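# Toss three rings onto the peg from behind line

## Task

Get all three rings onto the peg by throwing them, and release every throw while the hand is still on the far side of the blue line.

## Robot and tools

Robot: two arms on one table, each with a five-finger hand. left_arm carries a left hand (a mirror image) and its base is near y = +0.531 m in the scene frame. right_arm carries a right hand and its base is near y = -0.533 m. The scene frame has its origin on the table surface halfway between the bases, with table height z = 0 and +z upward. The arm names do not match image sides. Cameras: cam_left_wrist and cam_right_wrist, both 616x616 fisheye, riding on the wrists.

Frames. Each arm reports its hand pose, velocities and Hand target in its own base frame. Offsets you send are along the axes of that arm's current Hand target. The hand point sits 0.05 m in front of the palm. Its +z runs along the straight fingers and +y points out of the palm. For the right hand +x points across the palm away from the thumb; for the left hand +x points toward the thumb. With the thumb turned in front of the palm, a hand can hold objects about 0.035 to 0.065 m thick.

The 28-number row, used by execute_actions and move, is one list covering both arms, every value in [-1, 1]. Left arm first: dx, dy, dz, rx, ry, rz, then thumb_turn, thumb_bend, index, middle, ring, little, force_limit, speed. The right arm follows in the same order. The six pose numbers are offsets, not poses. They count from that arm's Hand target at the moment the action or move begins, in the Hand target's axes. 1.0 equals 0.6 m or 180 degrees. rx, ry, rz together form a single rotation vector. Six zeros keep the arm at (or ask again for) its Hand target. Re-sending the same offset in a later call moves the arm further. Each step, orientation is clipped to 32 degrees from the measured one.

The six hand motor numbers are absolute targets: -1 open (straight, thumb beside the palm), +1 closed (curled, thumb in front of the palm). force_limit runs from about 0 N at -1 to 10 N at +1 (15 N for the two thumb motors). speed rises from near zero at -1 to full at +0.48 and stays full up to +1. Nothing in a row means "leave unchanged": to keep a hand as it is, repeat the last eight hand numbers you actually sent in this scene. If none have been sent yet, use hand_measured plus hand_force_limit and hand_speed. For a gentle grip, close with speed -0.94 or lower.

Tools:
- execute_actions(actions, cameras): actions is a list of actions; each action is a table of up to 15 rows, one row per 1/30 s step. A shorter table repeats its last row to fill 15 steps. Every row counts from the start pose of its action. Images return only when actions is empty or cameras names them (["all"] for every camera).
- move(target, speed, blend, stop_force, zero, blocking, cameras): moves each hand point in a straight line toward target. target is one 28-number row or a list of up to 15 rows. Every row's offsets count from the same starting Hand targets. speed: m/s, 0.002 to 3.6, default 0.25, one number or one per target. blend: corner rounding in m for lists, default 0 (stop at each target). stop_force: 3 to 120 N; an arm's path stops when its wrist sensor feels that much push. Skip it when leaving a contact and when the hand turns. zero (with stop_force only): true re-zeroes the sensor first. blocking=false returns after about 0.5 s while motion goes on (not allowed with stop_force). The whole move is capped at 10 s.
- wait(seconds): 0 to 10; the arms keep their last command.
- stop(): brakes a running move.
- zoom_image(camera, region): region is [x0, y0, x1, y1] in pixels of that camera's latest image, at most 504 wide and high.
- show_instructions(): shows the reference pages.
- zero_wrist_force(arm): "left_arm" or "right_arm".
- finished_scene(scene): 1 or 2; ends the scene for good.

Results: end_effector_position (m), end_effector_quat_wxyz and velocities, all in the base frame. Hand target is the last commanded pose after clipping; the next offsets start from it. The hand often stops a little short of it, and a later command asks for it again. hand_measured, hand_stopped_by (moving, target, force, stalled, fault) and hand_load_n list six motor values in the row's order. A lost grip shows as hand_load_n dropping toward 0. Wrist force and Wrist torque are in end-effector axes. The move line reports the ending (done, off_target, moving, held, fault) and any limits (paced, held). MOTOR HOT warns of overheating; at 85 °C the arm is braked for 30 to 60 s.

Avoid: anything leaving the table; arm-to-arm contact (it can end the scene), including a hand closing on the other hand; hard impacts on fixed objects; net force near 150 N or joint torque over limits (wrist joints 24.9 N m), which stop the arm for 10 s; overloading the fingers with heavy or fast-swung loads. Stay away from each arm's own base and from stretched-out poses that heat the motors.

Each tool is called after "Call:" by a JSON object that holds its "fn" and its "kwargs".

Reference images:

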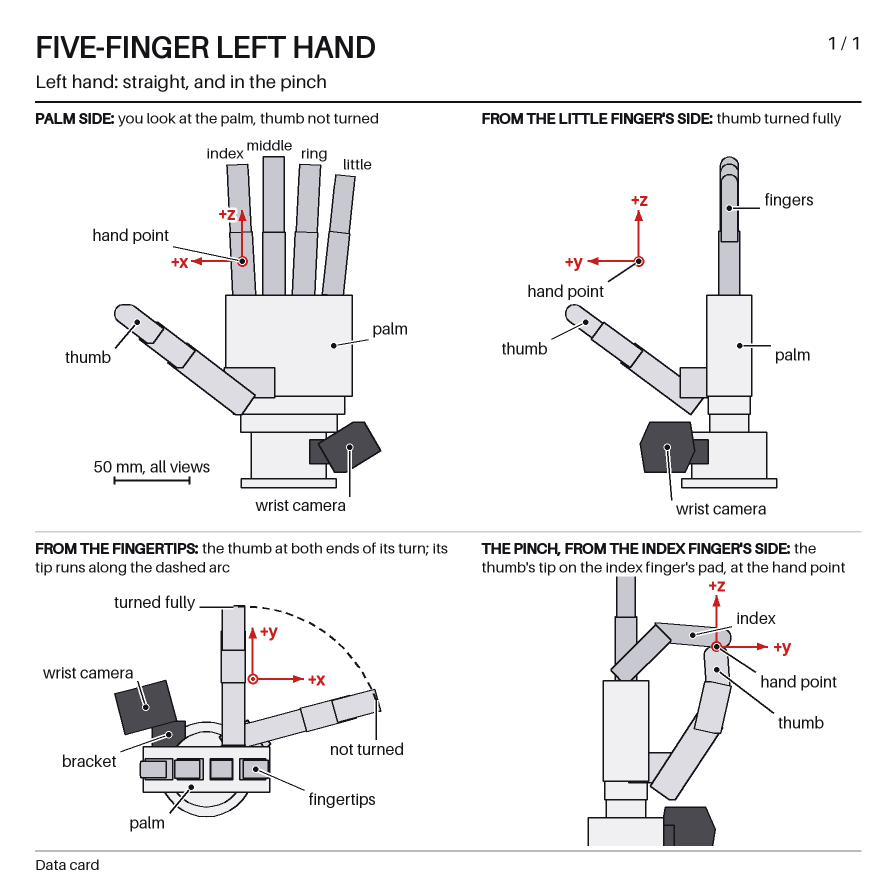

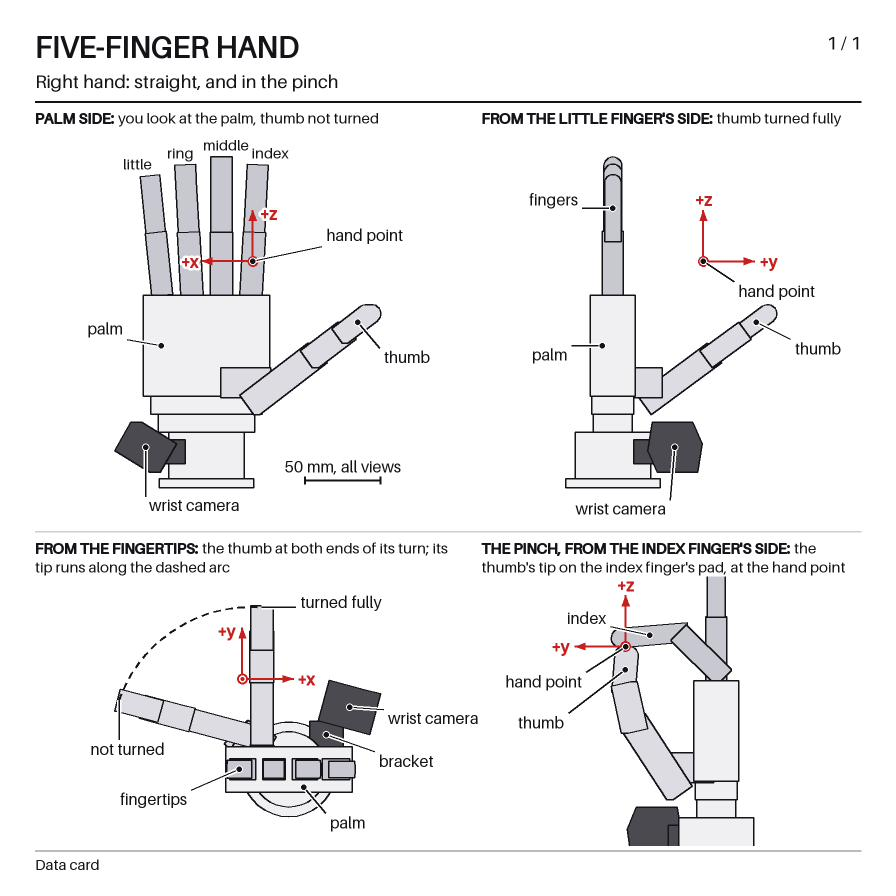

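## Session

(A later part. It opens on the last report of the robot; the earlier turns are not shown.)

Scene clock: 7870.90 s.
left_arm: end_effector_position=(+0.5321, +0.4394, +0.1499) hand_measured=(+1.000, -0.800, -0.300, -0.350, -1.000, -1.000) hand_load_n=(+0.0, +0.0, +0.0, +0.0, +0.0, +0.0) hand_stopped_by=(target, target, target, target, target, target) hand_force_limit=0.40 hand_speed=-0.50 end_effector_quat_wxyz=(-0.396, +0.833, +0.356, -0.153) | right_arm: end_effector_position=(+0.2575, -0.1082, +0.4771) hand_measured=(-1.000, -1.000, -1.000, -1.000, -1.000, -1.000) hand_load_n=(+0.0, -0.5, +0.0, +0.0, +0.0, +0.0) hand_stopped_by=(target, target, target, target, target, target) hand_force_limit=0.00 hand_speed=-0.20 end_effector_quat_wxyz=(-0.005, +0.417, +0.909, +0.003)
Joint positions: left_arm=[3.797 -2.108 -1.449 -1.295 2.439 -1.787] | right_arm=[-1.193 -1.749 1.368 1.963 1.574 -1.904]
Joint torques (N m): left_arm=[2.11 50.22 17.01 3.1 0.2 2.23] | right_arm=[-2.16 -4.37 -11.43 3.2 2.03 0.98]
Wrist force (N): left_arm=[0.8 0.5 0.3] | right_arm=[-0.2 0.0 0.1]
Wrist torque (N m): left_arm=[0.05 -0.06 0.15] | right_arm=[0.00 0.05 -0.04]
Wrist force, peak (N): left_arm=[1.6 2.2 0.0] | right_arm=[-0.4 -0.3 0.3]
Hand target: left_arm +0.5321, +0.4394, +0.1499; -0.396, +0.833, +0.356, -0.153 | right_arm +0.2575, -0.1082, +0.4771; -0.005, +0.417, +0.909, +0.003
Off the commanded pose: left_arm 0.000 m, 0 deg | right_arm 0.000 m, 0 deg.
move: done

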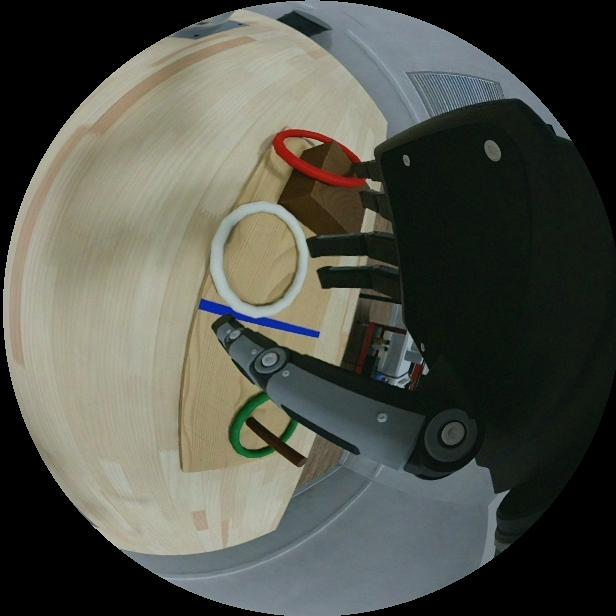

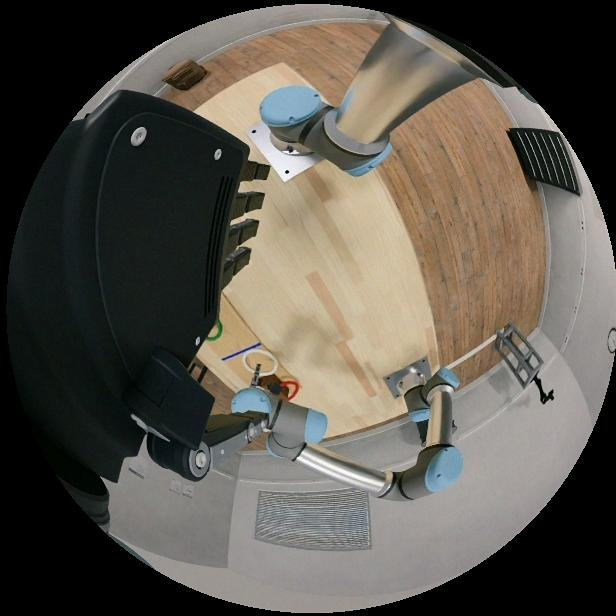

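Call:
{"fn": "move", "kwargs": {"target": [-0.0218,0.0880,0.0248,0.0833,0,0,1,-0.3,-0.3,-0.35,-1,-1,0.4,-0.5,0,0,0,0,0,0,-1,-1,-1,-1,-1,-1,0,-0.2], "speed": 0.15, "cameras": ["cam_left_wrist"]}}

Call:
{"fn": "zoom_image", "kwargs": {"camera": "cam_left_wrist", "region": [160, 150, 410, 400]}}

Scene clock: 7941.30 s.
left_arm: end_effector_position=(+0.5399, +0.4154, +0.0995) hand_measured=(+1.000, -0.300, -0.300, -0.350, -1.000, -1.000) hand_load_n=(+0.0, +0.5, +0.0, +0.0, +0.0, +0.0) hand_stopped_by=(target, target, target, target, target, target) hand_force_limit=0.40 hand_speed=-0.50 end_effector_quat_wxyz=(-0.501, +0.774, +0.333, -0.198) | right_arm: end_effector_position=(+0.2575, -0.1082, +0.4771) hand_measured=(-1.000, -1.000, -1.000, -1.000, -1.000, -1.000) hand_load_n=(+0.0, +0.0, +0.0, +0.0, +0.0, +0.0) hand_stopped_by=(target, target, target, target, target, target) hand_force_limit=0.00 hand_speed=-0.20 end_effector_quat_wxyz=(-0.005, +0.417, +0.909, +0.003)
Joint positions: left_arm=[3.693 -2.236 -1.424 -1.513 2.654 -2.111] | right_arm=[-1.193 -1.749 1.368 1.963 1.574 -1.904]
Joint torques (N m): left_arm=[2.94 60.89 11.61 3.48 2.11 0.14] | right_arm=[-2.23 -3.87 -11.5 3.27 2.07 1.12]
Wrist force (N): left_arm=[1.0 0.8 0.5] | right_arm=[-0.2 0.0 -0.1]
Wrist torque (N m): left_arm=[0.08 -0.07 0.09] | right_arm=[0.01 0.06 -0.03]
Wrist force, peak (N): left_arm=[0.8 2.0 0.2] | right_arm=[-0.3 -0.6 0.0]
Hand target: left_arm +0.5399, +0.4154, +0.0995; -0.501, +0.774, +0.333, -0.198 | right_arm +0.2575, -0.1082, +0.4771; -0.005, +0.417, +0.909, +0.003
Off the commanded pose: left_arm 0.000 m, 0 deg | right_arm 0.000 m, 0 deg.
move: done
Images, in order (width x height): cam_left_wrist 616x616.

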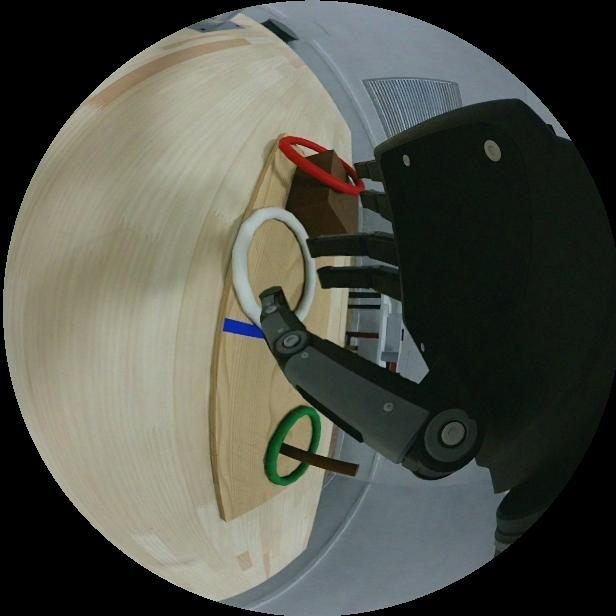

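Scaled by 2.016 from the camera's 616x616 image, which has a finer 880x880 frame.

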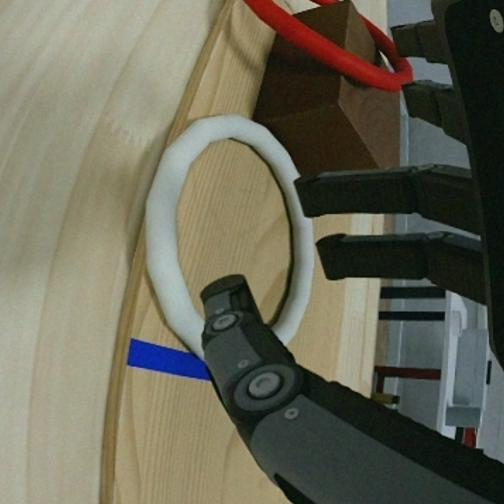

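Call:
{"fn": "move", "kwargs": {"target": [[-0.0110,0.0680,0.0113,0,0,0,1,-0.3,-0.3,-0.35,-1,-1,0.4,-0.5,0,0,0,0,0,0,-1,-1,-1,-1,-1,-1,0,-0.2],[-0.0120,0.1058,0.0288,0,0,0,1,-0.3,-0.3,-0.35,-1,-1,0.4,-0.5,0,0,0,0,0,0,-1,-1,-1,-1,-1,-1,0,-0.2]], "speed": [0.06,0.02], "stop_force": 3, "cameras": ["cam_left_wrist"]}}

Call:
{"fn": "zoom_image", "kwargs": {"camera": "cam_left_wrist", "region": [180, 150, 430, 400]}}

Scene clock: 7974.43 s.
left_arm: end_effector_position=(+0.5439, +0.4038, +0.0362) hand_measured=(+1.000, -0.300, -0.300, -0.350, -1.000, -1.000) hand_load_n=(+0.0, +0.0, +0.0, +1.0, +0.0, +0.0) hand_stopped_by=(target, target, target, target, target, target) hand_force_limit=0.40 hand_speed=-0.50 end_effector_quat_wxyz=(-0.501, +0.774, +0.333, -0.198) | right_arm: end_effector_position=(+0.2575, -0.1082, +0.4771) hand_measured=(-1.000, -1.000, -1.000, -1.000, -1.000, -1.000) hand_load_n=(+0.0, +0.0, +0.0, +0.0, +0.0, -0.5) hand_stopped_by=(target, target, target, target, target, target) hand_force_limit=0.00 hand_speed=-0.20 end_effector_quat_wxyz=(-0.005, +0.417, +0.909, +0.003)
Joint positions: left_arm=[3.676 -2.316 -1.461 -1.424 2.646 -2.144] | right_arm=[-1.193 -1.749 1.368 1.963 1.574 -1.904]
Joint torques (N m): left_arm=[5.31 61.84 24.72 0.36 -0.73 1.07] | right_arm=[-2.07 -3.68 -11.73 3.25 2.18 1.17]
Wrist force (N): left_arm=[1.1 -2.2 -0.6] | right_arm=[0.0 -0.3 0.0]
Wrist torque (N m): left_arm=[0.08 -0.08 0.29] | right_arm=[-0.05 0.03 -0.03]
Wrist force, peak (N): left_arm=[0.7 -5.3 -2.8] | right_arm=[-0.1 -0.5 0.3]
Hand target: left_arm +0.5439, +0.4038, +0.0362; -0.501, +0.774, +0.333, -0.198 (not the last commanded pose) | right_arm +0.2575, -0.1082, +0.4771; -0.005, +0.417, +0.909, +0.003
Off the commanded pose: left_arm 0.002 m, 0 deg | right_arm 0.000 m, 0 deg.
move: contact (left_arm); path passed 1 of 2 targets
Images, in order (width x height): cam_left_wrist 616x616.

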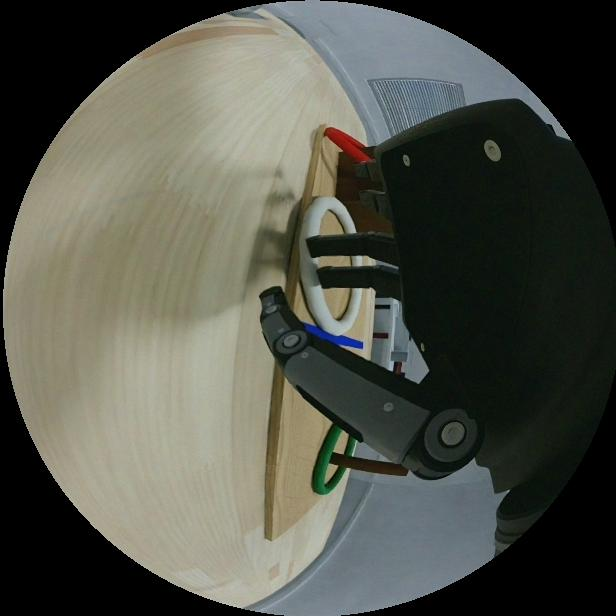

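Scaled by 2.016 from the camera's 616x616 image, which has a finer 880x880 frame.

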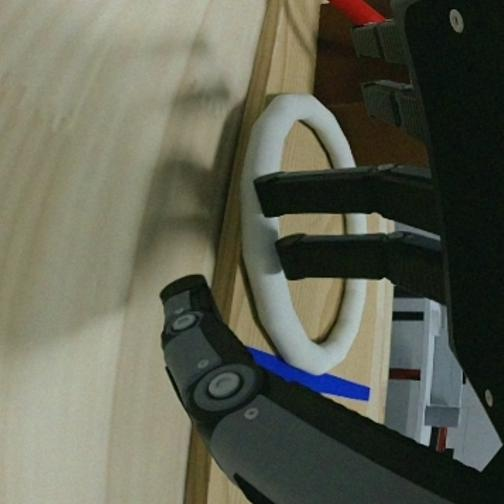

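Call:
{"fn": "move", "kwargs": {"target": [0.0006,-0.0181,-0.0084,0,0,0,1,-0.3,-0.3,-0.35,-1,-1,0.4,-0.5,0,0,0,0,0,0,-1,-1,-1,-1,-1,-1,0,-0.2], "speed": 0.1, "cameras": ["cam_left_wrist"]}}

Call:
{"fn": "zoom_image", "kwargs": {"camera": "cam_left_wrist", "region": [180, 150, 430, 400]}}

Scene clock: 8032.20 s.
left_arm: end_effector_position=(+0.5439, +0.4038, +0.0483) hand_measured=(+1.000, -0.300, -0.300, -0.350, -1.000, -1.000) hand_load_n=(+0.0, +0.0, +0.0, +0.5, +0.0, +0.0) hand_stopped_by=(target, target, target, target, target, target) hand_force_limit=0.40 hand_speed=-0.50 end_effector_quat_wxyz=(-0.501, +0.774, +0.333, -0.198) | right_arm: end_effector_position=(+0.2575, -0.1082, +0.4771) hand_measured=(-1.000, -1.000, -1.000, -1.000, -1.000, -1.000) hand_load_n=(+0.0, +0.0, +0.0, +0.0, +0.0, +0.0) hand_stopped_by=(target, target, target, target, target, target) hand_force_limit=0.00 hand_speed=-0.20 end_effector_quat_wxyz=(-0.005, +0.417, +0.909, +0.003)
Joint positions: left_arm=[3.676 -2.3 -1.455 -1.447 2.646 -2.144] | right_arm=[-1.193 -1.749 1.368 1.963 1.574 -1.904]
Joint torques (N m): left_arm=[-2.53 43.3 18.43 3.44 1.23 1.67] | right_arm=[-2.1 -3.66 -11.7 3.27 2.07 1.15]
Wrist force (N): left_arm=[1.1 0.7 0.5] | right_arm=[-0.1 -0.2 0.1]
Wrist torque (N m): left_arm=[0.06 -0.08 0.23] | right_arm=[-0.03 0.04 -0.03]
Wrist force, peak (N): left_arm=[1.3 -2.6 -0.7] | right_arm=[-0.3 -0.5 0.1]
Hand target: left_arm +0.5439, +0.4038, +0.0481; -0.501, +0.774, +0.333, -0.198 | right_arm +0.2575, -0.1082, +0.4771; -0.005, +0.417, +0.909, +0.003
Off the commanded pose: left_arm 0.000 m, 0 deg | right_arm 0.000 m, 0 deg.
move: done
Images, in order (width x height): cam_left_wrist 616x616.

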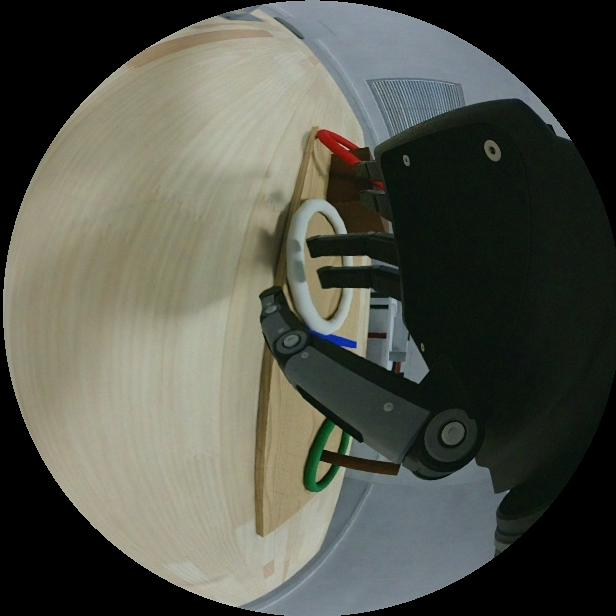

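Scaled by 2.016 from the camera's 616x616 image, which has a finer 880x880 frame.

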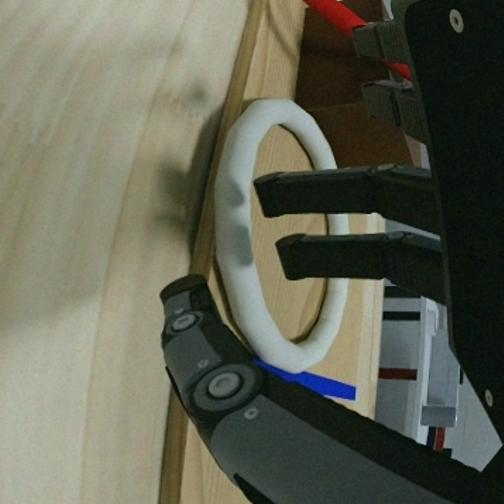

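Call:
{"fn": "move", "kwargs": {"target": [0.0068,-0.0068,0.0152,0,0,0,1,-0.3,-0.3,-0.35,-1,-1,0.4,-0.5,0,0,0,0,0,0,-1,-1,-1,-1,-1,-1,0,-0.2], "speed": 0.1, "cameras": ["cam_left_wrist"]}}

Call:
{"fn": "zoom_image", "kwargs": {"camera": "cam_left_wrist", "region": [230, 170, 390, 330]}}

Scene clock: 8074.27 s.
left_arm: end_effector_position=(+0.5396, +0.4138, +0.0481) hand_measured=(+1.000, -0.300, -0.300, -0.350, -1.000, -1.000) hand_load_n=(+0.0, +0.0, +0.0, +0.0, +0.0, +0.0) hand_stopped_by=(target, target, target, target, target, target) hand_force_limit=0.40 hand_speed=-0.50 end_effector_quat_wxyz=(-0.501, +0.774, +0.333, -0.198) | right_arm: end_effector_position=(+0.2575, -0.1082, +0.4771) hand_measured=(-1.000, -1.000, -1.000, -1.000, -1.000, -1.000) hand_load_n=(+0.0, +0.0, +0.0, +0.0, +0.0, +0.0) hand_stopped_by=(target, target, target, target, target, target) hand_force_limit=0.00 hand_speed=-0.20 end_effector_quat_wxyz=(-0.005, +0.417, +0.909, +0.003)
Joint positions: left_arm=[3.691 -2.3 -1.462 -1.414 2.653 -2.115] | right_arm=[-1.193 -1.749 1.368 1.963 1.574 -1.904]
Joint torques (N m): left_arm=[-5.27 63.43 15.28 0.2 0.72 -1.77] | right_arm=[-2.14 -4.45 -11.49 3.28 2.09 1.16]
Wrist force (N): left_arm=[1.0 0.7 0.6] | right_arm=[-0.2 -0.1 -0.1]
Wrist torque (N m): left_arm=[0.06 -0.06 0.09] | right_arm=[-0.01 0.05 -0.03]
Wrist force, peak (N): left_arm=[1.3 1.0 0.8] | right_arm=[-0.7 0.1 0.1]
Hand target: left_arm +0.5396, +0.4137, +0.0481; -0.501, +0.774, +0.333, -0.198 | right_arm +0.2575, -0.1082, +0.4771; -0.005, +0.417, +0.909, +0.003
Off the commanded pose: left_arm 0.000 m, 0 deg | right_arm 0.000 m, 0 deg.
move: done
Images, in order (width x height): cam_left_wrist 616x616.

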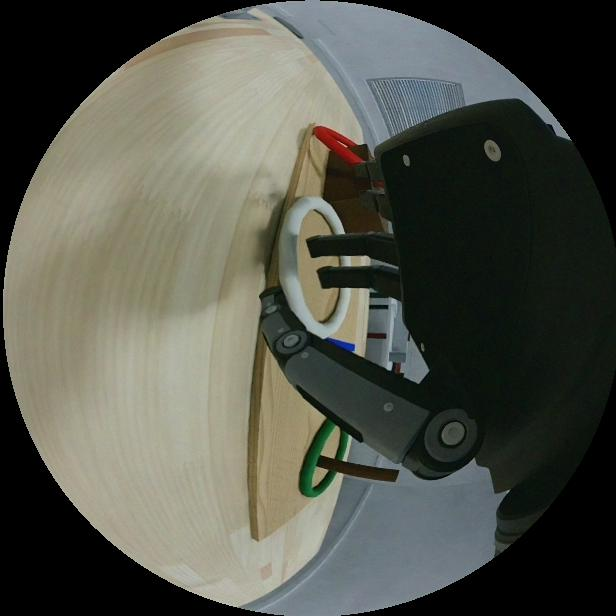

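Scaled by 3.150 from the camera's 616x616 image, which has a finer 880x880 frame.

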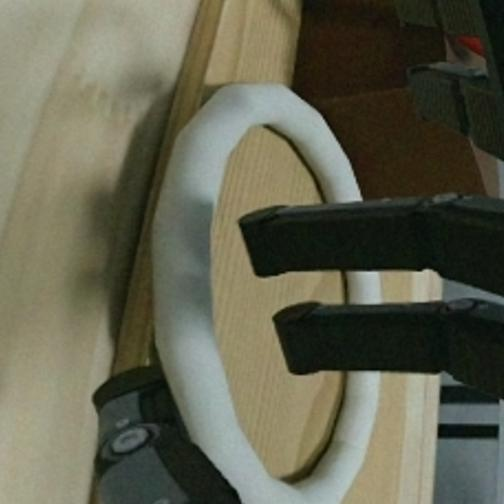

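Call:
{"fn": "move", "kwargs": {"target": [-0.0002,0.0060,0.0028,0,0,0,1,-0.3,-0.3,-0.35,-1,-1,0.4,-0.5,0,0,0,0,0,0,-1,-1,-1,-1,-1,-1,0,-0.2], "speed": 0.05}}

Call:
{"fn": "move", "kwargs": {"target": [0,0,0,0,0,0,1,-0.3,0.08,0.06,-1,-1,0.4,-0.7,0,0,0,0,0,0,-1,-1,-1,-1,-1,-1,0,-0.2], "speed": 0.05, "cameras": ["cam_left_wrist"]}}

Call:
{"fn": "zoom_image", "kwargs": {"camera": "cam_left_wrist", "region": [230, 170, 390, 330]}}

Scene clock: 8086.80 s.
left_arm: end_effector_position=(+0.5396, +0.4137, +0.0441) hand_measured=(+1.000, -0.300, -0.300, -0.350, -1.000, -1.000) hand_load_n=(+0.0, +0.0, +0.0, +0.0, +0.0, +0.0) hand_stopped_by=(target, target, target, target, target, target) hand_force_limit=0.40 hand_speed=-0.50 end_effector_quat_wxyz=(-0.501, +0.774, +0.333, -0.198) | right_arm: end_effector_position=(+0.2575, -0.1082, +0.4771) hand_measured=(-1.000, -1.000, -1.000, -1.000, -1.000, -1.000) hand_load_n=(+0.0, +0.0, +0.0, +0.0, +0.0, +0.0) hand_stopped_by=(target, target, target, target, target, target) hand_force_limit=0.00 hand_speed=-0.20 end_effector_quat_wxyz=(-0.005, +0.417, +0.909, +0.003)
Joint positions: left_arm=[3.691 -2.305 -1.465 -1.406 2.653 -2.115] | right_arm=[-1.193 -1.749 1.368 1.963 1.574 -1.904]
Joint torques (N m): left_arm=[-4.92 50.97 12.38 2.99 0.36 -1.05] | right_arm=[-1.95 -4.2 -11.56 3.2 2.13 1.13]
Wrist force (N): left_arm=[1.0 1.1 0.6] | right_arm=[0.0 -0.1 0.1]
Wrist torque (N m): left_arm=[0.12 -0.06 0.13] | right_arm=[-0.02 0.02 -0.03]
Wrist force, peak (N): left_arm=[1.3 0.8 0.7] | right_arm=[-0.6 -0.1 -0.2]
Hand target: left_arm +0.5396, +0.4137, +0.0441; -0.501, +0.774, +0.333, -0.198 | right_arm +0.2575, -0.1082, +0.4771; -0.005, +0.417, +0.909, +0.003
Off the commanded pose: left_arm 0.000 m, 0 deg | right_arm 0.000 m, 0 deg.
move: done

Scene clock: 8087.57 s.
left_arm: end_effector_position=(+0.5396, +0.4137, +0.0441) hand_measured=(+1.000, -0.300, +0.080, +0.060, -1.000, -1.000) hand_load_n=(+0.0, +0.0, +0.0, +0.0, +0.0, +0.0) hand_stopped_by=(target, target, target, target, target, target) hand_force_limit=0.40 hand_speed=-0.70 end_effector_quat_wxyz=(-0.501, +0.774, +0.333, -0.198) | right_arm: end_effector_position=(+0.2575, -0.1082, +0.4771) hand_measured=(-1.000, -1.000, -1.000, -1.000, -1.000, -1.000) hand_load_n=(+0.0, +0.0, +0.0, +0.0, +0.0, +0.0) hand_stopped_by=(target, target, target, target, target, target) hand_force_limit=0.00 hand_speed=-0.20 end_effector_quat_wxyz=(-0.005, +0.417, +0.909, +0.003)
Joint positions: left_arm=[3.691 -2.305 -1.465 -1.406 2.653 -2.115] | right_arm=[-1.193 -1.749 1.368 1.963 1.574 -1.904]
Joint torques (N m): left_arm=[-1.72 62.06 19.03 0.19 0.73 1.56] | right_arm=[-2.32 -3.91 -11.2 3.24 2.13 1.1]
Wrist force (N): left_arm=[0.8 0.9 0.5] | right_arm=[-0.1 0.0 0.0]
Wrist torque (N m): left_arm=[0.10 -0.03 0.13] | right_arm=[0.00 0.04 -0.03]
Wrist force, peak (N): left_arm=[1.3 0.9 0.6] | right_arm=[-0.3 -0.1 0.2]
Hand target: left_arm +0.5396, +0.4137, +0.0441; -0.501, +0.774, +0.333, -0.198 | right_arm +0.2575, -0.1082, +0.4771; -0.005, +0.417, +0.909, +0.003
Off the commanded pose: left_arm 0.000 m, 0 deg | right_arm 0.000 m, 0 deg.
move: done
Images, in order (width x height): cam_left_wrist 616x616.

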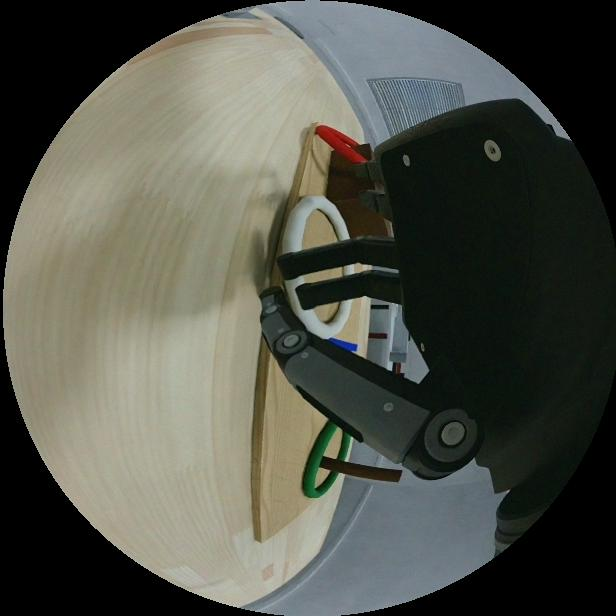

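Scaled by 3.150 from the camera's 616x616 image, which has a finer 880x880 frame.

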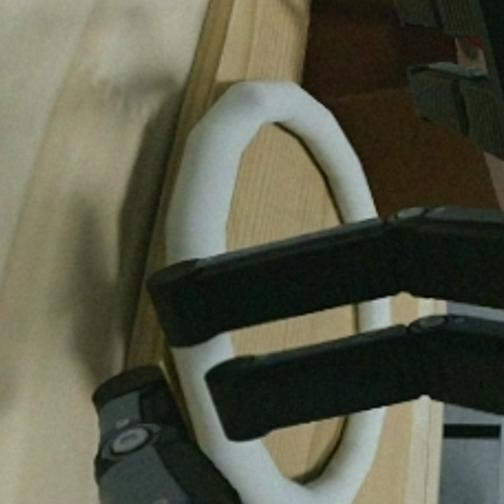

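Call:
{"fn": "move", "kwargs": {"target": [0,0,0,0,0,0,1,-0.3,-0.2,-0.2,-1,-1,0.4,-0.5,0,0,0,0,0,0,-1,-1,-1,-1,-1,-1,0,-0.2], "speed": 0.05}}

Call:
{"fn": "move", "kwargs": {"target": [-0.0005,0.0166,0.0077,0,0,0,1,-0.3,-0.2,-0.2,-1,-1,0.4,-0.5,0,0,0,0,0,0,-1,-1,-1,-1,-1,-1,0,-0.2], "speed": 0.02, "stop_force": 3, "cameras": ["cam_left_wrist"]}}

Call:
{"fn": "zoom_image", "kwargs": {"camera": "cam_left_wrist", "region": [230, 190, 390, 350]}}

Scene clock: 8164.53 s.
left_arm: end_effector_position=(+0.5396, +0.4137, +0.0441) hand_measured=(+1.000, -0.300, -0.200, -0.200, -1.000, -1.000) hand_load_n=(+0.0, +0.0, +0.0, +0.0, +0.0, +0.0) hand_stopped_by=(target, target, target, target, target, target) hand_force_limit=0.40 hand_speed=-0.50 end_effector_quat_wxyz=(-0.501, +0.774, +0.333, -0.198) | right_arm: end_effector_position=(+0.2575, -0.1082, +0.4771) hand_measured=(-1.000, -1.000, -1.000, -1.000, -1.000, -1.000) hand_load_n=(+0.0, -0.5, +0.0, +0.0, +0.0, +0.0) hand_stopped_by=(target, target, target, target, target, target) hand_force_limit=0.00 hand_speed=-0.20 end_effector_quat_wxyz=(-0.005, +0.417, +0.909, +0.003)
Joint positions: left_arm=[3.691 -2.305 -1.465 -1.406 2.653 -2.115] | right_arm=[-1.193 -1.749 1.368 1.963 1.574 -1.904]
Joint torques (N m): left_arm=[2.3 63.21 25.15 0.24 2.29 1.82] | right_arm=[-2.22 -4.14 -11.67 3.29 2.15 1.14]
Wrist force (N): left_arm=[1.0 0.9 0.4] | right_arm=[-0.3 -0.2 0.1]
Wrist torque (N m): left_arm=[0.09 -0.06 0.13] | right_arm=[-0.03 0.06 -0.04]
Wrist force, peak (N): left_arm=[1.3 1.0 0.6] | right_arm=[-0.5 -0.3 0.2]
Hand target: left_arm +0.5396, +0.4137, +0.0441; -0.501, +0.774, +0.333, -0.198 | right_arm +0.2575, -0.1082, +0.4771; -0.005, +0.417, +0.909, +0.003
Off the commanded pose: left_arm 0.000 m, 0 deg | right_arm 0.000 m, 0 deg.
move: done

Scene clock: 8165.73 s.
left_arm: end_effector_position=(+0.5396, +0.4137, +0.0402) hand_measured=(+1.000, -0.300, -0.200, -0.200, -1.000, -1.000) hand_load_n=(+0.0, +0.0, +0.0, +1.0, +0.0, +0.0) hand_stopped_by=(target, target, target, target, target, target) hand_force_limit=0.40 hand_speed=-0.50 end_effector_quat_wxyz=(-0.501, +0.774, +0.333, -0.198) | right_arm: end_effector_position=(+0.2575, -0.1082, +0.4771) hand_measured=(-1.000, -1.000, -1.000, -1.000, -1.000, -1.000) hand_load_n=(+0.0, +0.0, +0.0, +0.0, +0.0, +0.0) hand_stopped_by=(target, target, target, target, target, target) hand_force_limit=0.00 hand_speed=-0.20 end_effector_quat_wxyz=(-0.005, +0.417, +0.909, +0.003)
Joint positions: left_arm=[3.691 -2.311 -1.466 -1.399 2.653 -2.115] | right_arm=[-1.193 -1.749 1.368 1.963 1.574 -1.904]
Joint torques (N m): left_arm=[2.53 61.95 24.31 1.03 -0.62 0.56] | right_arm=[-2.3 -3.52 -11.55 3.33 2.1 1.18]
Wrist force (N): left_arm=[1.2 -1.6 -0.2] | right_arm=[-0.1 0.0 0.0]
Wrist torque (N m): left_arm=[0.06 -0.08 0.19] | right_arm=[0.00 0.04 -0.03]
Wrist force, peak (N): left_arm=[0.5 -5.6 -2.3] | right_arm=[-0.4 -0.2 0.2]
Hand target: left_arm +0.5396, +0.4137, +0.0402; -0.501, +0.774, +0.333, -0.198 (not the last commanded pose) | right_arm +0.2575, -0.1082, +0.4771; -0.005, +0.417, +0.909, +0.003
Off the commanded pose: left_arm 0.007 m, 0 deg | right_arm 0.000 m, 0 deg.
move: contact (left_arm)
Images, in order (width x height): cam_left_wrist 616x616.

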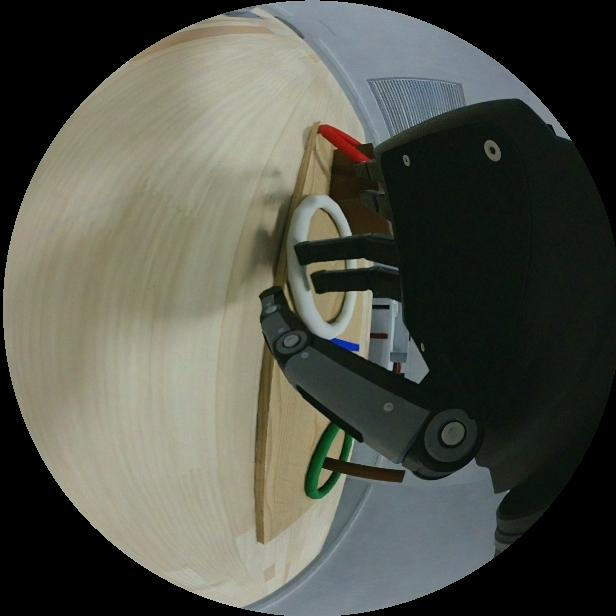

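Scaled by 3.150 from the camera's 616x616 image, which has a finer 880x880 frame.

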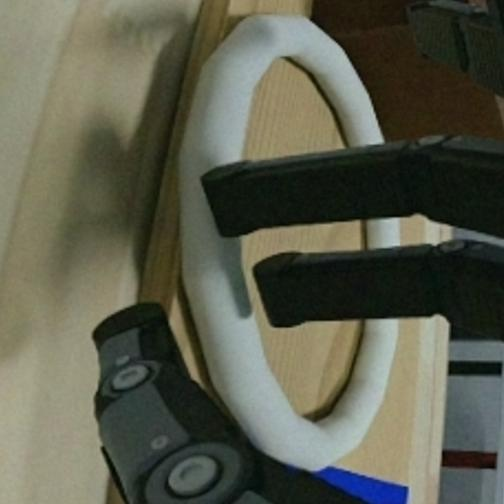

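Call:
{"fn": "wait", "kwargs": {"seconds": 0, "cameras": ["cam_right_wrist"]}}

Call:
{"fn": "zoom_image", "kwargs": {"camera": "cam_right_wrist", "region": [240, 330, 360, 450]}}

Scene clock: 8193.13 s.
left_arm: end_effector_position=(+0.5396, +0.4137, +0.0402) hand_measured=(+1.000, -0.300, -0.200, -0.200, -1.000, -1.000) hand_load_n=(+0.0, +0.0, +0.0, +0.5, +0.0, +0.0) hand_stopped_by=(target, target, target, target, target, target) hand_force_limit=0.40 hand_speed=-0.50 end_effector_quat_wxyz=(-0.501, +0.774, +0.333, -0.198) | right_arm: end_effector_position=(+0.2575, -0.1082, +0.4771) hand_measured=(-1.000, -1.000, -1.000, -1.000, -1.000, -1.000) hand_load_n=(+0.0, +0.0, +0.0, +0.0, +0.0, +0.0) hand_stopped_by=(target, target, target, target, target, target) hand_force_limit=0.00 hand_speed=-0.20 end_effector_quat_wxyz=(-0.005, +0.417, +0.909, +0.003)
Joint positions: left_arm=[3.691 -2.311 -1.466 -1.399 2.653 -2.115] | right_arm=[-1.193 -1.749 1.368 1.963 1.574 -1.904]
Joint torques (N m): left_arm=[1.66 62.1 24.21 3.29 0.17 -0.23] | right_arm=[-1.63 -3.99 -11.61 3.18 2.07 1.13]
Wrist force (N): left_arm=[1.2 -1.5 -0.3] | right_arm=[-0.2 -0.2 0.0]
Wrist torque (N m): left_arm=[0.08 -0.08 0.19] | right_arm=[-0.03 0.05 -0.04]
Wrist force, peak (N): left_arm=[1.3 -2.0 -0.3] | right_arm=[-0.6 -0.3 0.0]
Hand target: left_arm +0.5396, +0.4137, +0.0402; -0.501, +0.774, +0.333, -0.198 (not the last commanded pose) | right_arm +0.2575, -0.1082, +0.4771; -0.005, +0.417, +0.909, +0.003
Off the commanded pose: left_arm 0.007 m, 0 deg | right_arm 0.000 m, 0 deg.
Images, in order (width x height): cam_right_wrist 616x616.

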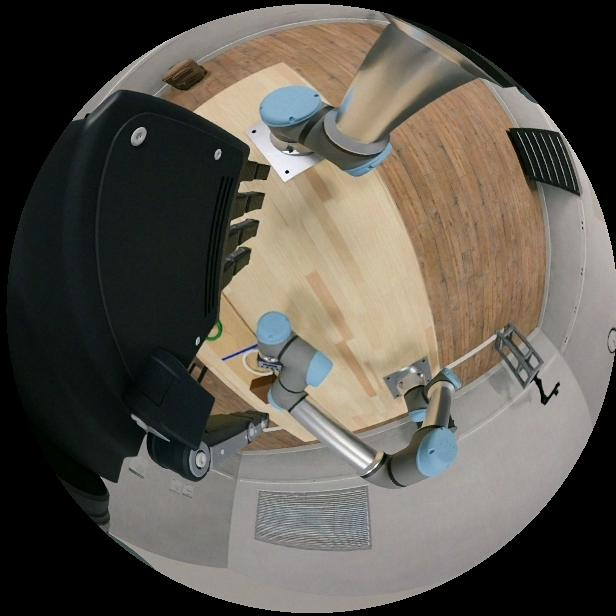

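Scaled by 4.200 from the camera's 616x616 image, which has a finer 880x880 frame.

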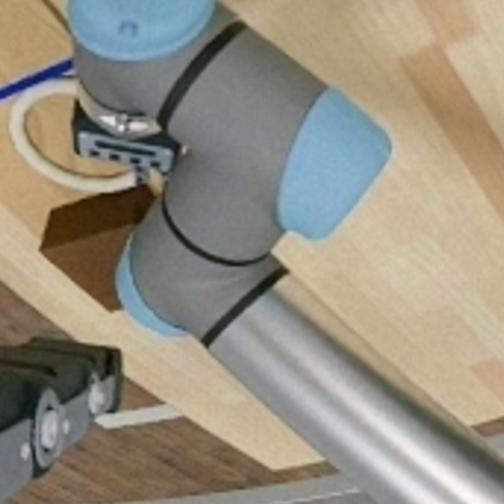

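Call:
{"fn": "move", "kwargs": {"target": [0.0001,-0.0030,-0.0014,0,0,0,1,-0.3,-0.2,-0.2,-1,-1,0.4,-0.5,0,0,0,0,0,0,-1,-1,-1,-1,-1,-1,0,-0.2], "speed": 0.02}}

Call:
{"fn": "move", "kwargs": {"target": [0,0,0,0,0,0,1,-0.3,0.4,0.4,-1,-1,0.2,-0.9,0,0,0,0,0,0,-1,-1,-1,-1,-1,-1,0,-0.2], "speed": 0.02, "cameras": ["cam_left_wrist"]}}

Call:
{"fn": "zoom_image", "kwargs": {"camera": "cam_left_wrist", "region": [230, 190, 390, 350]}}

Scene clock: 8206.63 s.
left_arm: end_effector_position=(+0.5397, +0.4137, +0.0422) hand_measured=(+1.000, -0.300, -0.200, -0.200, -1.000, -1.000) hand_load_n=(+0.0, +0.0, +0.0, +0.0, +0.0, +0.0) hand_stopped_by=(target, target, target, target, target, target) hand_force_limit=0.40 hand_speed=-0.50 end_effector_quat_wxyz=(-0.501, +0.774, +0.333, -0.198) | right_arm: end_effector_position=(+0.2575, -0.1082, +0.4771) hand_measured=(-1.000, -1.000, -1.000, -1.000, -1.000, -1.000) hand_load_n=(+0.0, +0.0, +0.0, +0.0, +0.0, -0.5) hand_stopped_by=(target, target, target, target, target, target) hand_force_limit=0.00 hand_speed=-0.20 end_effector_quat_wxyz=(-0.005, +0.417, +0.909, +0.003)
Joint positions: left_arm=[3.691 -2.308 -1.465 -1.403 2.653 -2.115] | right_arm=[-1.193 -1.749 1.368 1.963 1.574 -1.904]
Joint torques (N m): left_arm=[0.22 59.35 24.64 0.39 0.41 -0.41] | right_arm=[-1.96 -4 -11.34 3.16 2.11 1.1]
Wrist force (N): left_arm=[1.1 0.7 0.5] | right_arm=[-0.2 0.1 0.0]
Wrist torque (N m): left_arm=[0.07 -0.08 0.15] | right_arm=[0.03 0.05 -0.03]
Wrist force, peak (N): left_arm=[1.4 -2.0 -0.2] | right_arm=[-0.2 -0.5 0.0]
Hand target: left_arm +0.5397, +0.4137, +0.0422; -0.501, +0.774, +0.333, -0.198 | right_arm +0.2575, -0.1082, +0.4771; -0.005, +0.417, +0.909, +0.003
Off the commanded pose: left_arm 0.000 m, 0 deg | right_arm 0.000 m, 0 deg.
move: done

Scene clock: 8208.97 s.
left_arm: end_effector_position=(+0.5397, +0.4137, +0.0422) hand_measured=(+1.000, -0.300, +0.376, +0.300, -1.000, -1.000) hand_load_n=(-0.5, +2.0, +6.0, +7.5, +0.0, +0.0) hand_stopped_by=(target, target, force, force, target, target) hand_force_limit=0.20 hand_speed=-0.90 end_effector_quat_wxyz=(-0.501, +0.774, +0.333, -0.198) | right_arm: end_effector_position=(+0.2575, -0.1082, +0.4771) hand_measured=(-1.000, -1.000, -1.000, -1.000, -1.000, -1.000) hand_load_n=(+0.0, +0.0, +0.0, +0.0, +0.0, +0.0) hand_stopped_by=(target, target, target, target, target, target) hand_force_limit=0.00 hand_speed=-0.20 end_effector_quat_wxyz=(-0.005, +0.417, +0.909, +0.003)
Joint positions: left_arm=[3.691 -2.308 -1.465 -1.403 2.653 -2.115] | right_arm=[-1.193 -1.749 1.368 1.963 1.574 -1.904]
Joint torques (N m): left_arm=[-4.43 45.18 12.98 3.65 -0.04 -1.88] | right_arm=[-2.43 -4.09 -11.46 3.34 2.19 1.13]
Wrist force (N): left_arm=[1.0 0.8 0.6] | right_arm=[-0.3 -0.2 0.1]
Wrist torque (N m): left_arm=[0.08 -0.06 0.14] | right_arm=[-0.03 0.06 -0.04]
Wrist force, peak (N): left_arm=[1.2 0.9 0.6] | right_arm=[-0.5 -0.1 0.1]
Hand target: left_arm +0.5397, +0.4137, +0.0422; -0.501, +0.774, +0.333, -0.198 | right_arm +0.2575, -0.1082, +0.4771; -0.005, +0.417, +0.909, +0.003
Off the commanded pose: left_arm 0.000 m, 0 deg | right_arm 0.000 m, 0 deg.
move: done
Images, in order (width x height): cam_left_wrist 616x616.

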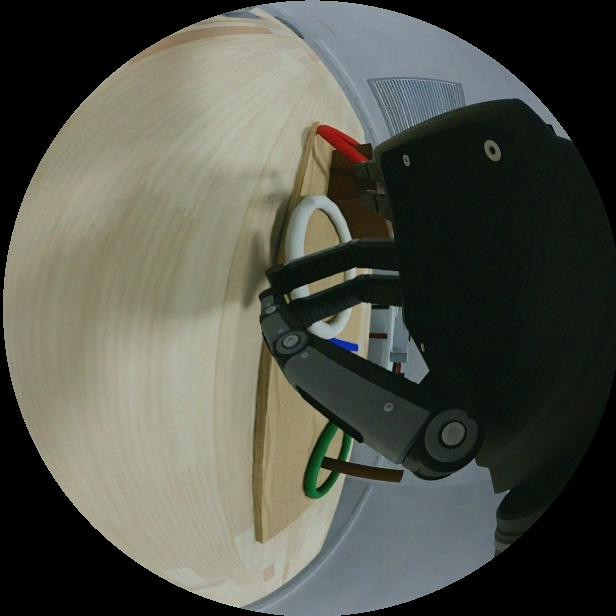

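Scaled by 3.150 from the camera's 616x616 image, which has a finer 880x880 frame.

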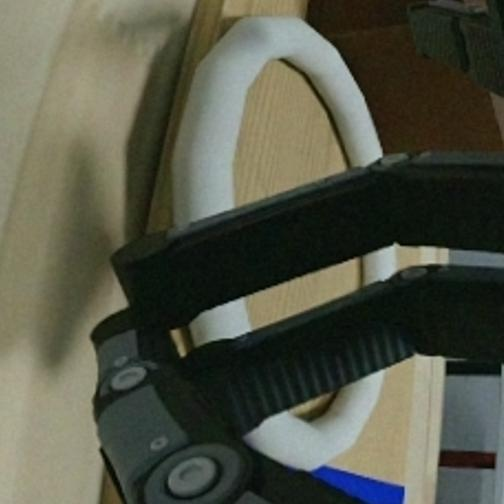

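Call:
{"fn": "move", "kwargs": {"target": [0,0,0,0,0,0,1,-0.3,-0.3,-0.35,-1,-1,0.4,-0.5,0,0,0,0,0,0,-1,-1,-1,-1,-1,-1,0,-0.2], "speed": 0.02}}

Call:
{"fn": "move", "kwargs": {"target": [[0.0003,-0.0091,-0.0042,0,0,0,1,-0.3,-0.3,-0.35,-1,-1,0.4,-0.5,0,0,0,0,0,0,-1,-1,-1,-1,-1,-1,0,-0.2],[0.0139,-0.0228,0.0261,0,0,0,1,-0.3,-0.3,-0.35,-1,-1,0.4,-0.5,0,0,0,0,0,0,-1,-1,-1,-1,-1,-1,0,-0.2]], "speed": 0.1}}

Call:
{"fn": "move", "kwargs": {"target": [-0.0010,0.0378,0.0175,0,0,0,1,-0.3,-0.3,-0.35,-1,-1,0.4,-0.5,0,0,0,0,0,0,-1,-1,-1,-1,-1,-1,0,-0.2], "speed": 0.02, "stop_force": 3, "cameras": ["cam_left_wrist"]}}

Call:
{"fn": "zoom_image", "kwargs": {"camera": "cam_left_wrist", "region": [230, 190, 390, 350]}}

Scene clock: 8233.40 s.
left_arm: end_effector_position=(+0.5397, +0.4137, +0.0422) hand_measured=(+1.000, -0.300, -0.300, -0.350, -1.000, -1.000) hand_load_n=(+0.0, +0.0, +0.0, +0.0, +0.0, +0.0) hand_stopped_by=(target, target, target, target, target, target) hand_force_limit=0.40 hand_speed=-0.50 end_effector_quat_wxyz=(-0.501, +0.774, +0.333, -0.198) | right_arm: end_effector_position=(+0.2575, -0.1082, +0.4771) hand_measured=(-1.000, -1.000, -1.000, -1.000, -1.000, -1.000) hand_load_n=(-0.5, +0.0, -0.5, +0.0, +0.0, +0.0) hand_stopped_by=(target, target, target, target, target, target) hand_force_limit=0.00 hand_speed=-0.20 end_effector_quat_wxyz=(-0.005, +0.417, +0.909, +0.003)
Joint positions: left_arm=[3.691 -2.308 -1.465 -1.403 2.653 -2.115] | right_arm=[-1.193 -1.749 1.368 1.963 1.574 -1.904]
Joint torques (N m): left_arm=[-6.39 44.67 10.97 3.35 0.47 -1.96] | right_arm=[-1.97 -4.19 -11.35 3.29 2.12 1.13]
Wrist force (N): left_arm=[1.1 0.8 0.7] | right_arm=[-0.1 -0.2 -0.1]
Wrist torque (N m): left_arm=[0.07 -0.07 0.14] | right_arm=[-0.01 0.05 -0.03]
Wrist force, peak (N): left_arm=[1.3 1.0 0.6] | right_arm=[-0.2 -0.5 0.1]
Hand target: left_arm +0.5397, +0.4137, +0.0422; -0.501, +0.774, +0.333, -0.198 | right_arm +0.2575, -0.1082, +0.4771; -0.005, +0.417, +0.909, +0.003
Off the commanded pose: left_arm 0.000 m, 0 deg | right_arm 0.000 m, 0 deg.
move: done

Scene clock: 8234.60 s.
left_arm: end_effector_position=(+0.5311, +0.4335, +0.0481) hand_measured=(+1.000, -0.300, -0.300, -0.350, -1.000, -1.000) hand_load_n=(+0.0, +0.0, +0.0, +0.0, +0.0, +0.0) hand_stopped_by=(target, target, target, target, target, target) hand_force_limit=0.40 hand_speed=-0.50 end_effector_quat_wxyz=(-0.501, +0.774, +0.333, -0.198) | right_arm: end_effector_position=(+0.2575, -0.1082, +0.4771) hand_measured=(-1.000, -1.000, -1.000, -1.000, -1.000, -1.000) hand_load_n=(+0.0, +0.0, +0.0, +0.0, +0.0, +0.0) hand_stopped_by=(target, target, target, target, target, target) hand_force_limit=0.00 hand_speed=-0.20 end_effector_quat_wxyz=(-0.005, +0.417, +0.909, +0.003)
Joint positions: left_arm=[3.722 -2.301 -1.476 -1.346 2.666 -2.055] | right_arm=[-1.193 -1.749 1.368 1.963 1.574 -1.904]
Joint torques (N m): left_arm=[0.67 54.06 25.81 0.76 0.11 -1.01] | right_arm=[-2.39 -4.5 -11.41 3.28 2.02 1.19]
Wrist force (N): left_arm=[1.1 0.7 0.6] | right_arm=[0.2 -0.1 -0.1]
Wrist torque (N m): left_arm=[0.05 -0.07 0.27] | right_arm=[0.00 0.00 -0.01]
Wrist force, peak (N): left_arm=[1.4 0.2 1.3] | right_arm=[-0.4 -0.1 0.0]
Hand target: left_arm +0.5311, +0.4336, +0.0482; -0.501, +0.774, +0.333, -0.198 | right_arm +0.2575, -0.1082, +0.4771; -0.005, +0.417, +0.909, +0.003
Off the commanded pose: left_arm 0.000 m, 0 deg | right_arm 0.000 m, 0 deg.
move: done

Scene clock: 8236.90 s.
left_arm: end_effector_position=(+0.5312, +0.4336, +0.0246) hand_measured=(+1.000, -0.300, -0.300, -0.350, -1.000, -1.000) hand_load_n=(+0.0, +0.0, +0.0, +0.5, +0.0, +0.0) hand_stopped_by=(target, target, target, target, target, target) hand_force_limit=0.40 hand_speed=-0.50 end_effector_quat_wxyz=(-0.501, +0.774, +0.333, -0.198) | right_arm: end_effector_position=(+0.2575, -0.1082, +0.4771) hand_measured=(-1.000, -1.000, -1.000, -1.000, -1.000, -1.000) hand_load_n=(+0.0, +0.0, +0.0, +0.0, +0.0, +0.0) hand_stopped_by=(target, target, target, target, target, target) hand_force_limit=0.00 hand_speed=-0.20 end_effector_quat_wxyz=(-0.005, +0.417, +0.909, +0.003)
Joint positions: left_arm=[3.722 -2.335 -1.486 -1.302 2.666 -2.055] | right_arm=[-1.193 -1.749 1.368 1.963 1.574 -1.904]
Joint torques (N m): left_arm=[3.32 62.41 24.42 -0.03 -0.36 0.65] | right_arm=[-1.83 -4.4 -11.19 3.2 2.1 1.23]
Wrist force (N): left_arm=[1.5 -2.7 -0.6] | right_arm=[0.0 0.0 0.0]
Wrist torque (N m): left_arm=[-0.02 -0.22 0.41] | right_arm=[0.01 0.02 -0.02]
Wrist force, peak (N): left_arm=[-2.8 -14.7 -9.6] | right_arm=[-0.3 0.0 0.3]
Hand target: left_arm +0.5312, +0.4336, +0.0246; -0.501, +0.774, +0.333, -0.198 (not the last commanded pose) | right_arm +0.2575, -0.1082, +0.4771; -0.005, +0.417, +0.909, +0.003
Off the commanded pose: left_arm 0.001 m, 0 deg | right_arm 0.000 m, 0 deg.
move: contact (left_arm)
Images, in order (width x height): cam_left_wrist 616x616.

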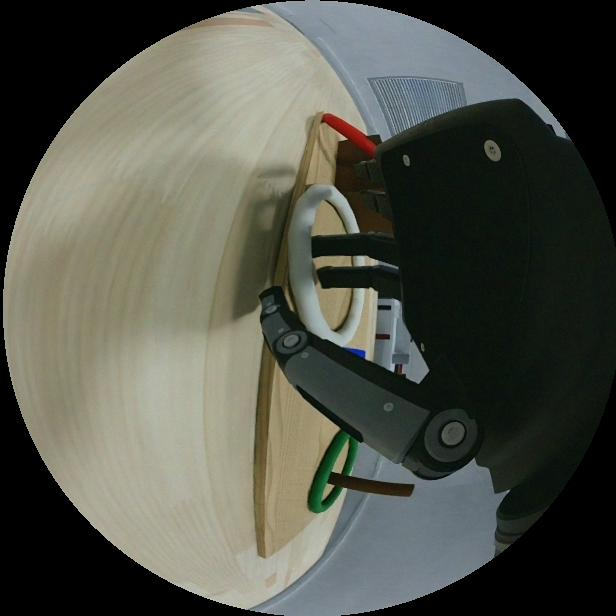

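Scaled by 3.150 from the camera's 616x616 image, which has a finer 880x880 frame.

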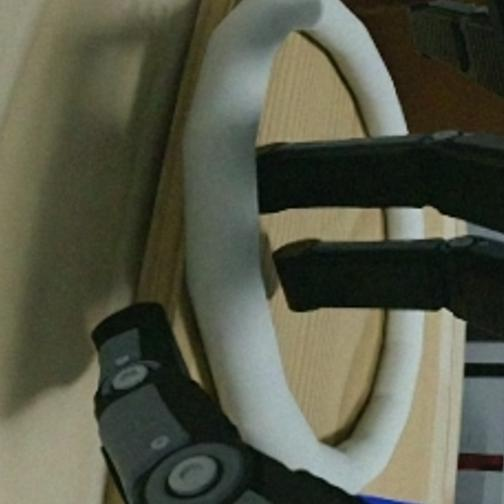

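Call:
{"fn": "move", "kwargs": {"target": [[0.0003,-0.0091,-0.0042,0,0,0,1,-0.3,-0.3,-0.35,-1,-1,0.4,-0.5,0,0,0,0,0,0,-1,-1,-1,-1,-1,-1,0,-0.2],[0.0038,-0.0174,0.0140,0,0,0,1,-0.3,-0.3,-0.35,-1,-1,0.4,-0.5,0,0,0,0,0,0,-1,-1,-1,-1,-1,-1,0,-0.2]], "speed": 0.05}}

Call:
{"fn": "move", "kwargs": {"target": [0,0,0,0,0,0,1,-0.3,0,-0.05,-1,-1,0.2,-0.8,0,0,0,0,0,0,-1,-1,-1,-1,-1,-1,0,-0.2], "speed": 0.02, "cameras": ["cam_left_wrist"]}}

Call:
{"fn": "zoom_image", "kwargs": {"camera": "cam_left_wrist", "region": [230, 190, 390, 350]}}

Scene clock: 8258.70 s.
left_arm: end_effector_position=(+0.5240, +0.4435, +0.0306) hand_measured=(+1.000, -0.300, -0.300, -0.350, -1.000, -1.000) hand_load_n=(+0.0, +0.0, +0.0, +0.0, +0.0, +0.0) hand_stopped_by=(target, target, target, target, target, target) hand_force_limit=0.40 hand_speed=-0.50 end_effector_quat_wxyz=(-0.501, +0.774, +0.333, -0.198) | right_arm: end_effector_position=(+0.2575, -0.1082, +0.4771) hand_measured=(-1.000, -1.000, -1.000, -1.000, -1.000, -1.000) hand_load_n=(+0.0, +0.0, -0.5, +0.0, +0.0, +0.5) hand_stopped_by=(target, target, target, target, target, target) hand_force_limit=0.00 hand_speed=-0.20 end_effector_quat_wxyz=(-0.005, +0.417, +0.909, +0.003)
Joint positions: left_arm=[3.74 -2.323 -1.499 -1.269 2.673 -2.019] | right_arm=[-1.193 -1.749 1.368 1.963 1.574 -1.904]
Joint torques (N m): left_arm=[-6.68 57.66 26.32 -0.01 -0.23 -1.9] | right_arm=[-2.12 -4.31 -11.82 3.22 2.03 1.11]
Wrist force (N): left_arm=[1.6 0.0 0.8] | right_arm=[-0.2 -0.1 0.1]
Wrist torque (N m): left_arm=[-0.06 -0.15 0.32] | right_arm=[-0.02 0.05 -0.04]
Wrist force, peak (N): left_arm=[1.6 -2.9 -0.4] | right_arm=[-0.4 -0.4 0.1]
Hand target: left_arm +0.5241, +0.4435, +0.0306; -0.501, +0.774, +0.333, -0.198 | right_arm +0.2575, -0.1082, +0.4771; -0.005, +0.417, +0.909, +0.003
Off the commanded pose: left_arm 0.000 m, 0 deg | right_arm 0.000 m, 0 deg.
move: done

Scene clock: 8259.53 s.
left_arm: end_effector_position=(+0.5241, +0.4435, +0.0306) hand_measured=(+1.000, -0.300, +0.000, -0.050, -1.000, -1.000) hand_load_n=(+0.0, +0.0, +0.0, +0.0, +0.0, +0.0) hand_stopped_by=(target, target, target, target, target, target) hand_force_limit=0.20 hand_speed=-0.80 end_effector_quat_wxyz=(-0.501, +0.774, +0.333, -0.198) | right_arm: end_effector_position=(+0.2575, -0.1082, +0.4771) hand_measured=(-1.000, -1.000, -1.000, -1.000, -1.000, -1.000) hand_load_n=(+0.0, +0.0, +0.0, +0.0, +0.0, +0.0) hand_stopped_by=(target, target, target, target, target, target) hand_force_limit=0.00 hand_speed=-0.20 end_effector_quat_wxyz=(-0.005, +0.417, +0.909, +0.003)
Joint positions: left_arm=[3.74 -2.323 -1.499 -1.269 2.673 -2.019] | right_arm=[-1.193 -1.749 1.368 1.963 1.574 -1.904]
Joint torques (N m): left_arm=[-6.79 45.11 25.11 -0.09 0.14 -2] | right_arm=[-2.26 -4.3 -11.92 3.24 2.1 1.15]
Wrist force (N): left_arm=[1.5 -0.1 0.9] | right_arm=[-0.3 -0.2 0.0]
Wrist torque (N m): left_arm=[-0.06 -0.12 0.32] | right_arm=[-0.02 0.06 -0.04]
Wrist force, peak (N): left_arm=[1.7 0.1 0.8] | right_arm=[-0.4 -0.2 0.0]
Hand target: left_arm +0.5241, +0.4435, +0.0306; -0.501, +0.774, +0.333, -0.198 | right_arm +0.2575, -0.1082, +0.4771; -0.005, +0.417, +0.909, +0.003
Off the commanded pose: left_arm 0.000 m, 0 deg | right_arm 0.000 m, 0 deg.
move: done
Images, in order (width x height): cam_left_wrist 616x616.

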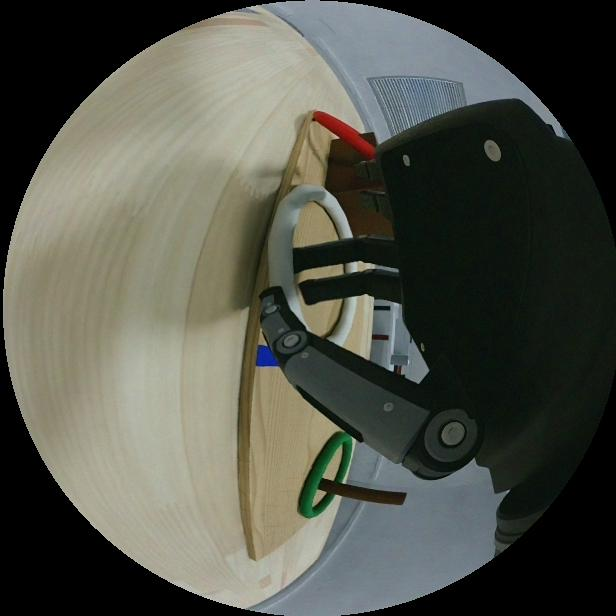

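Scaled by 3.150 from the camera's 616x616 image, which has a finer 880x880 frame.

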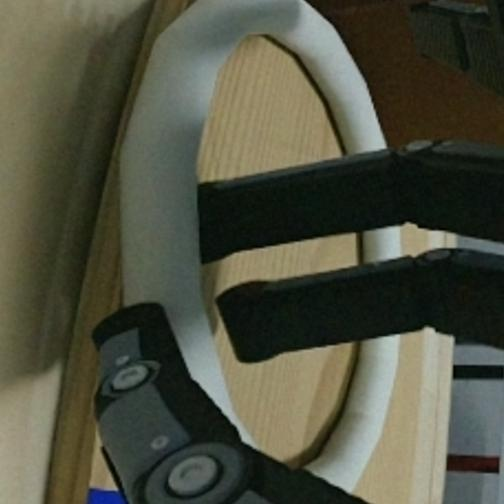

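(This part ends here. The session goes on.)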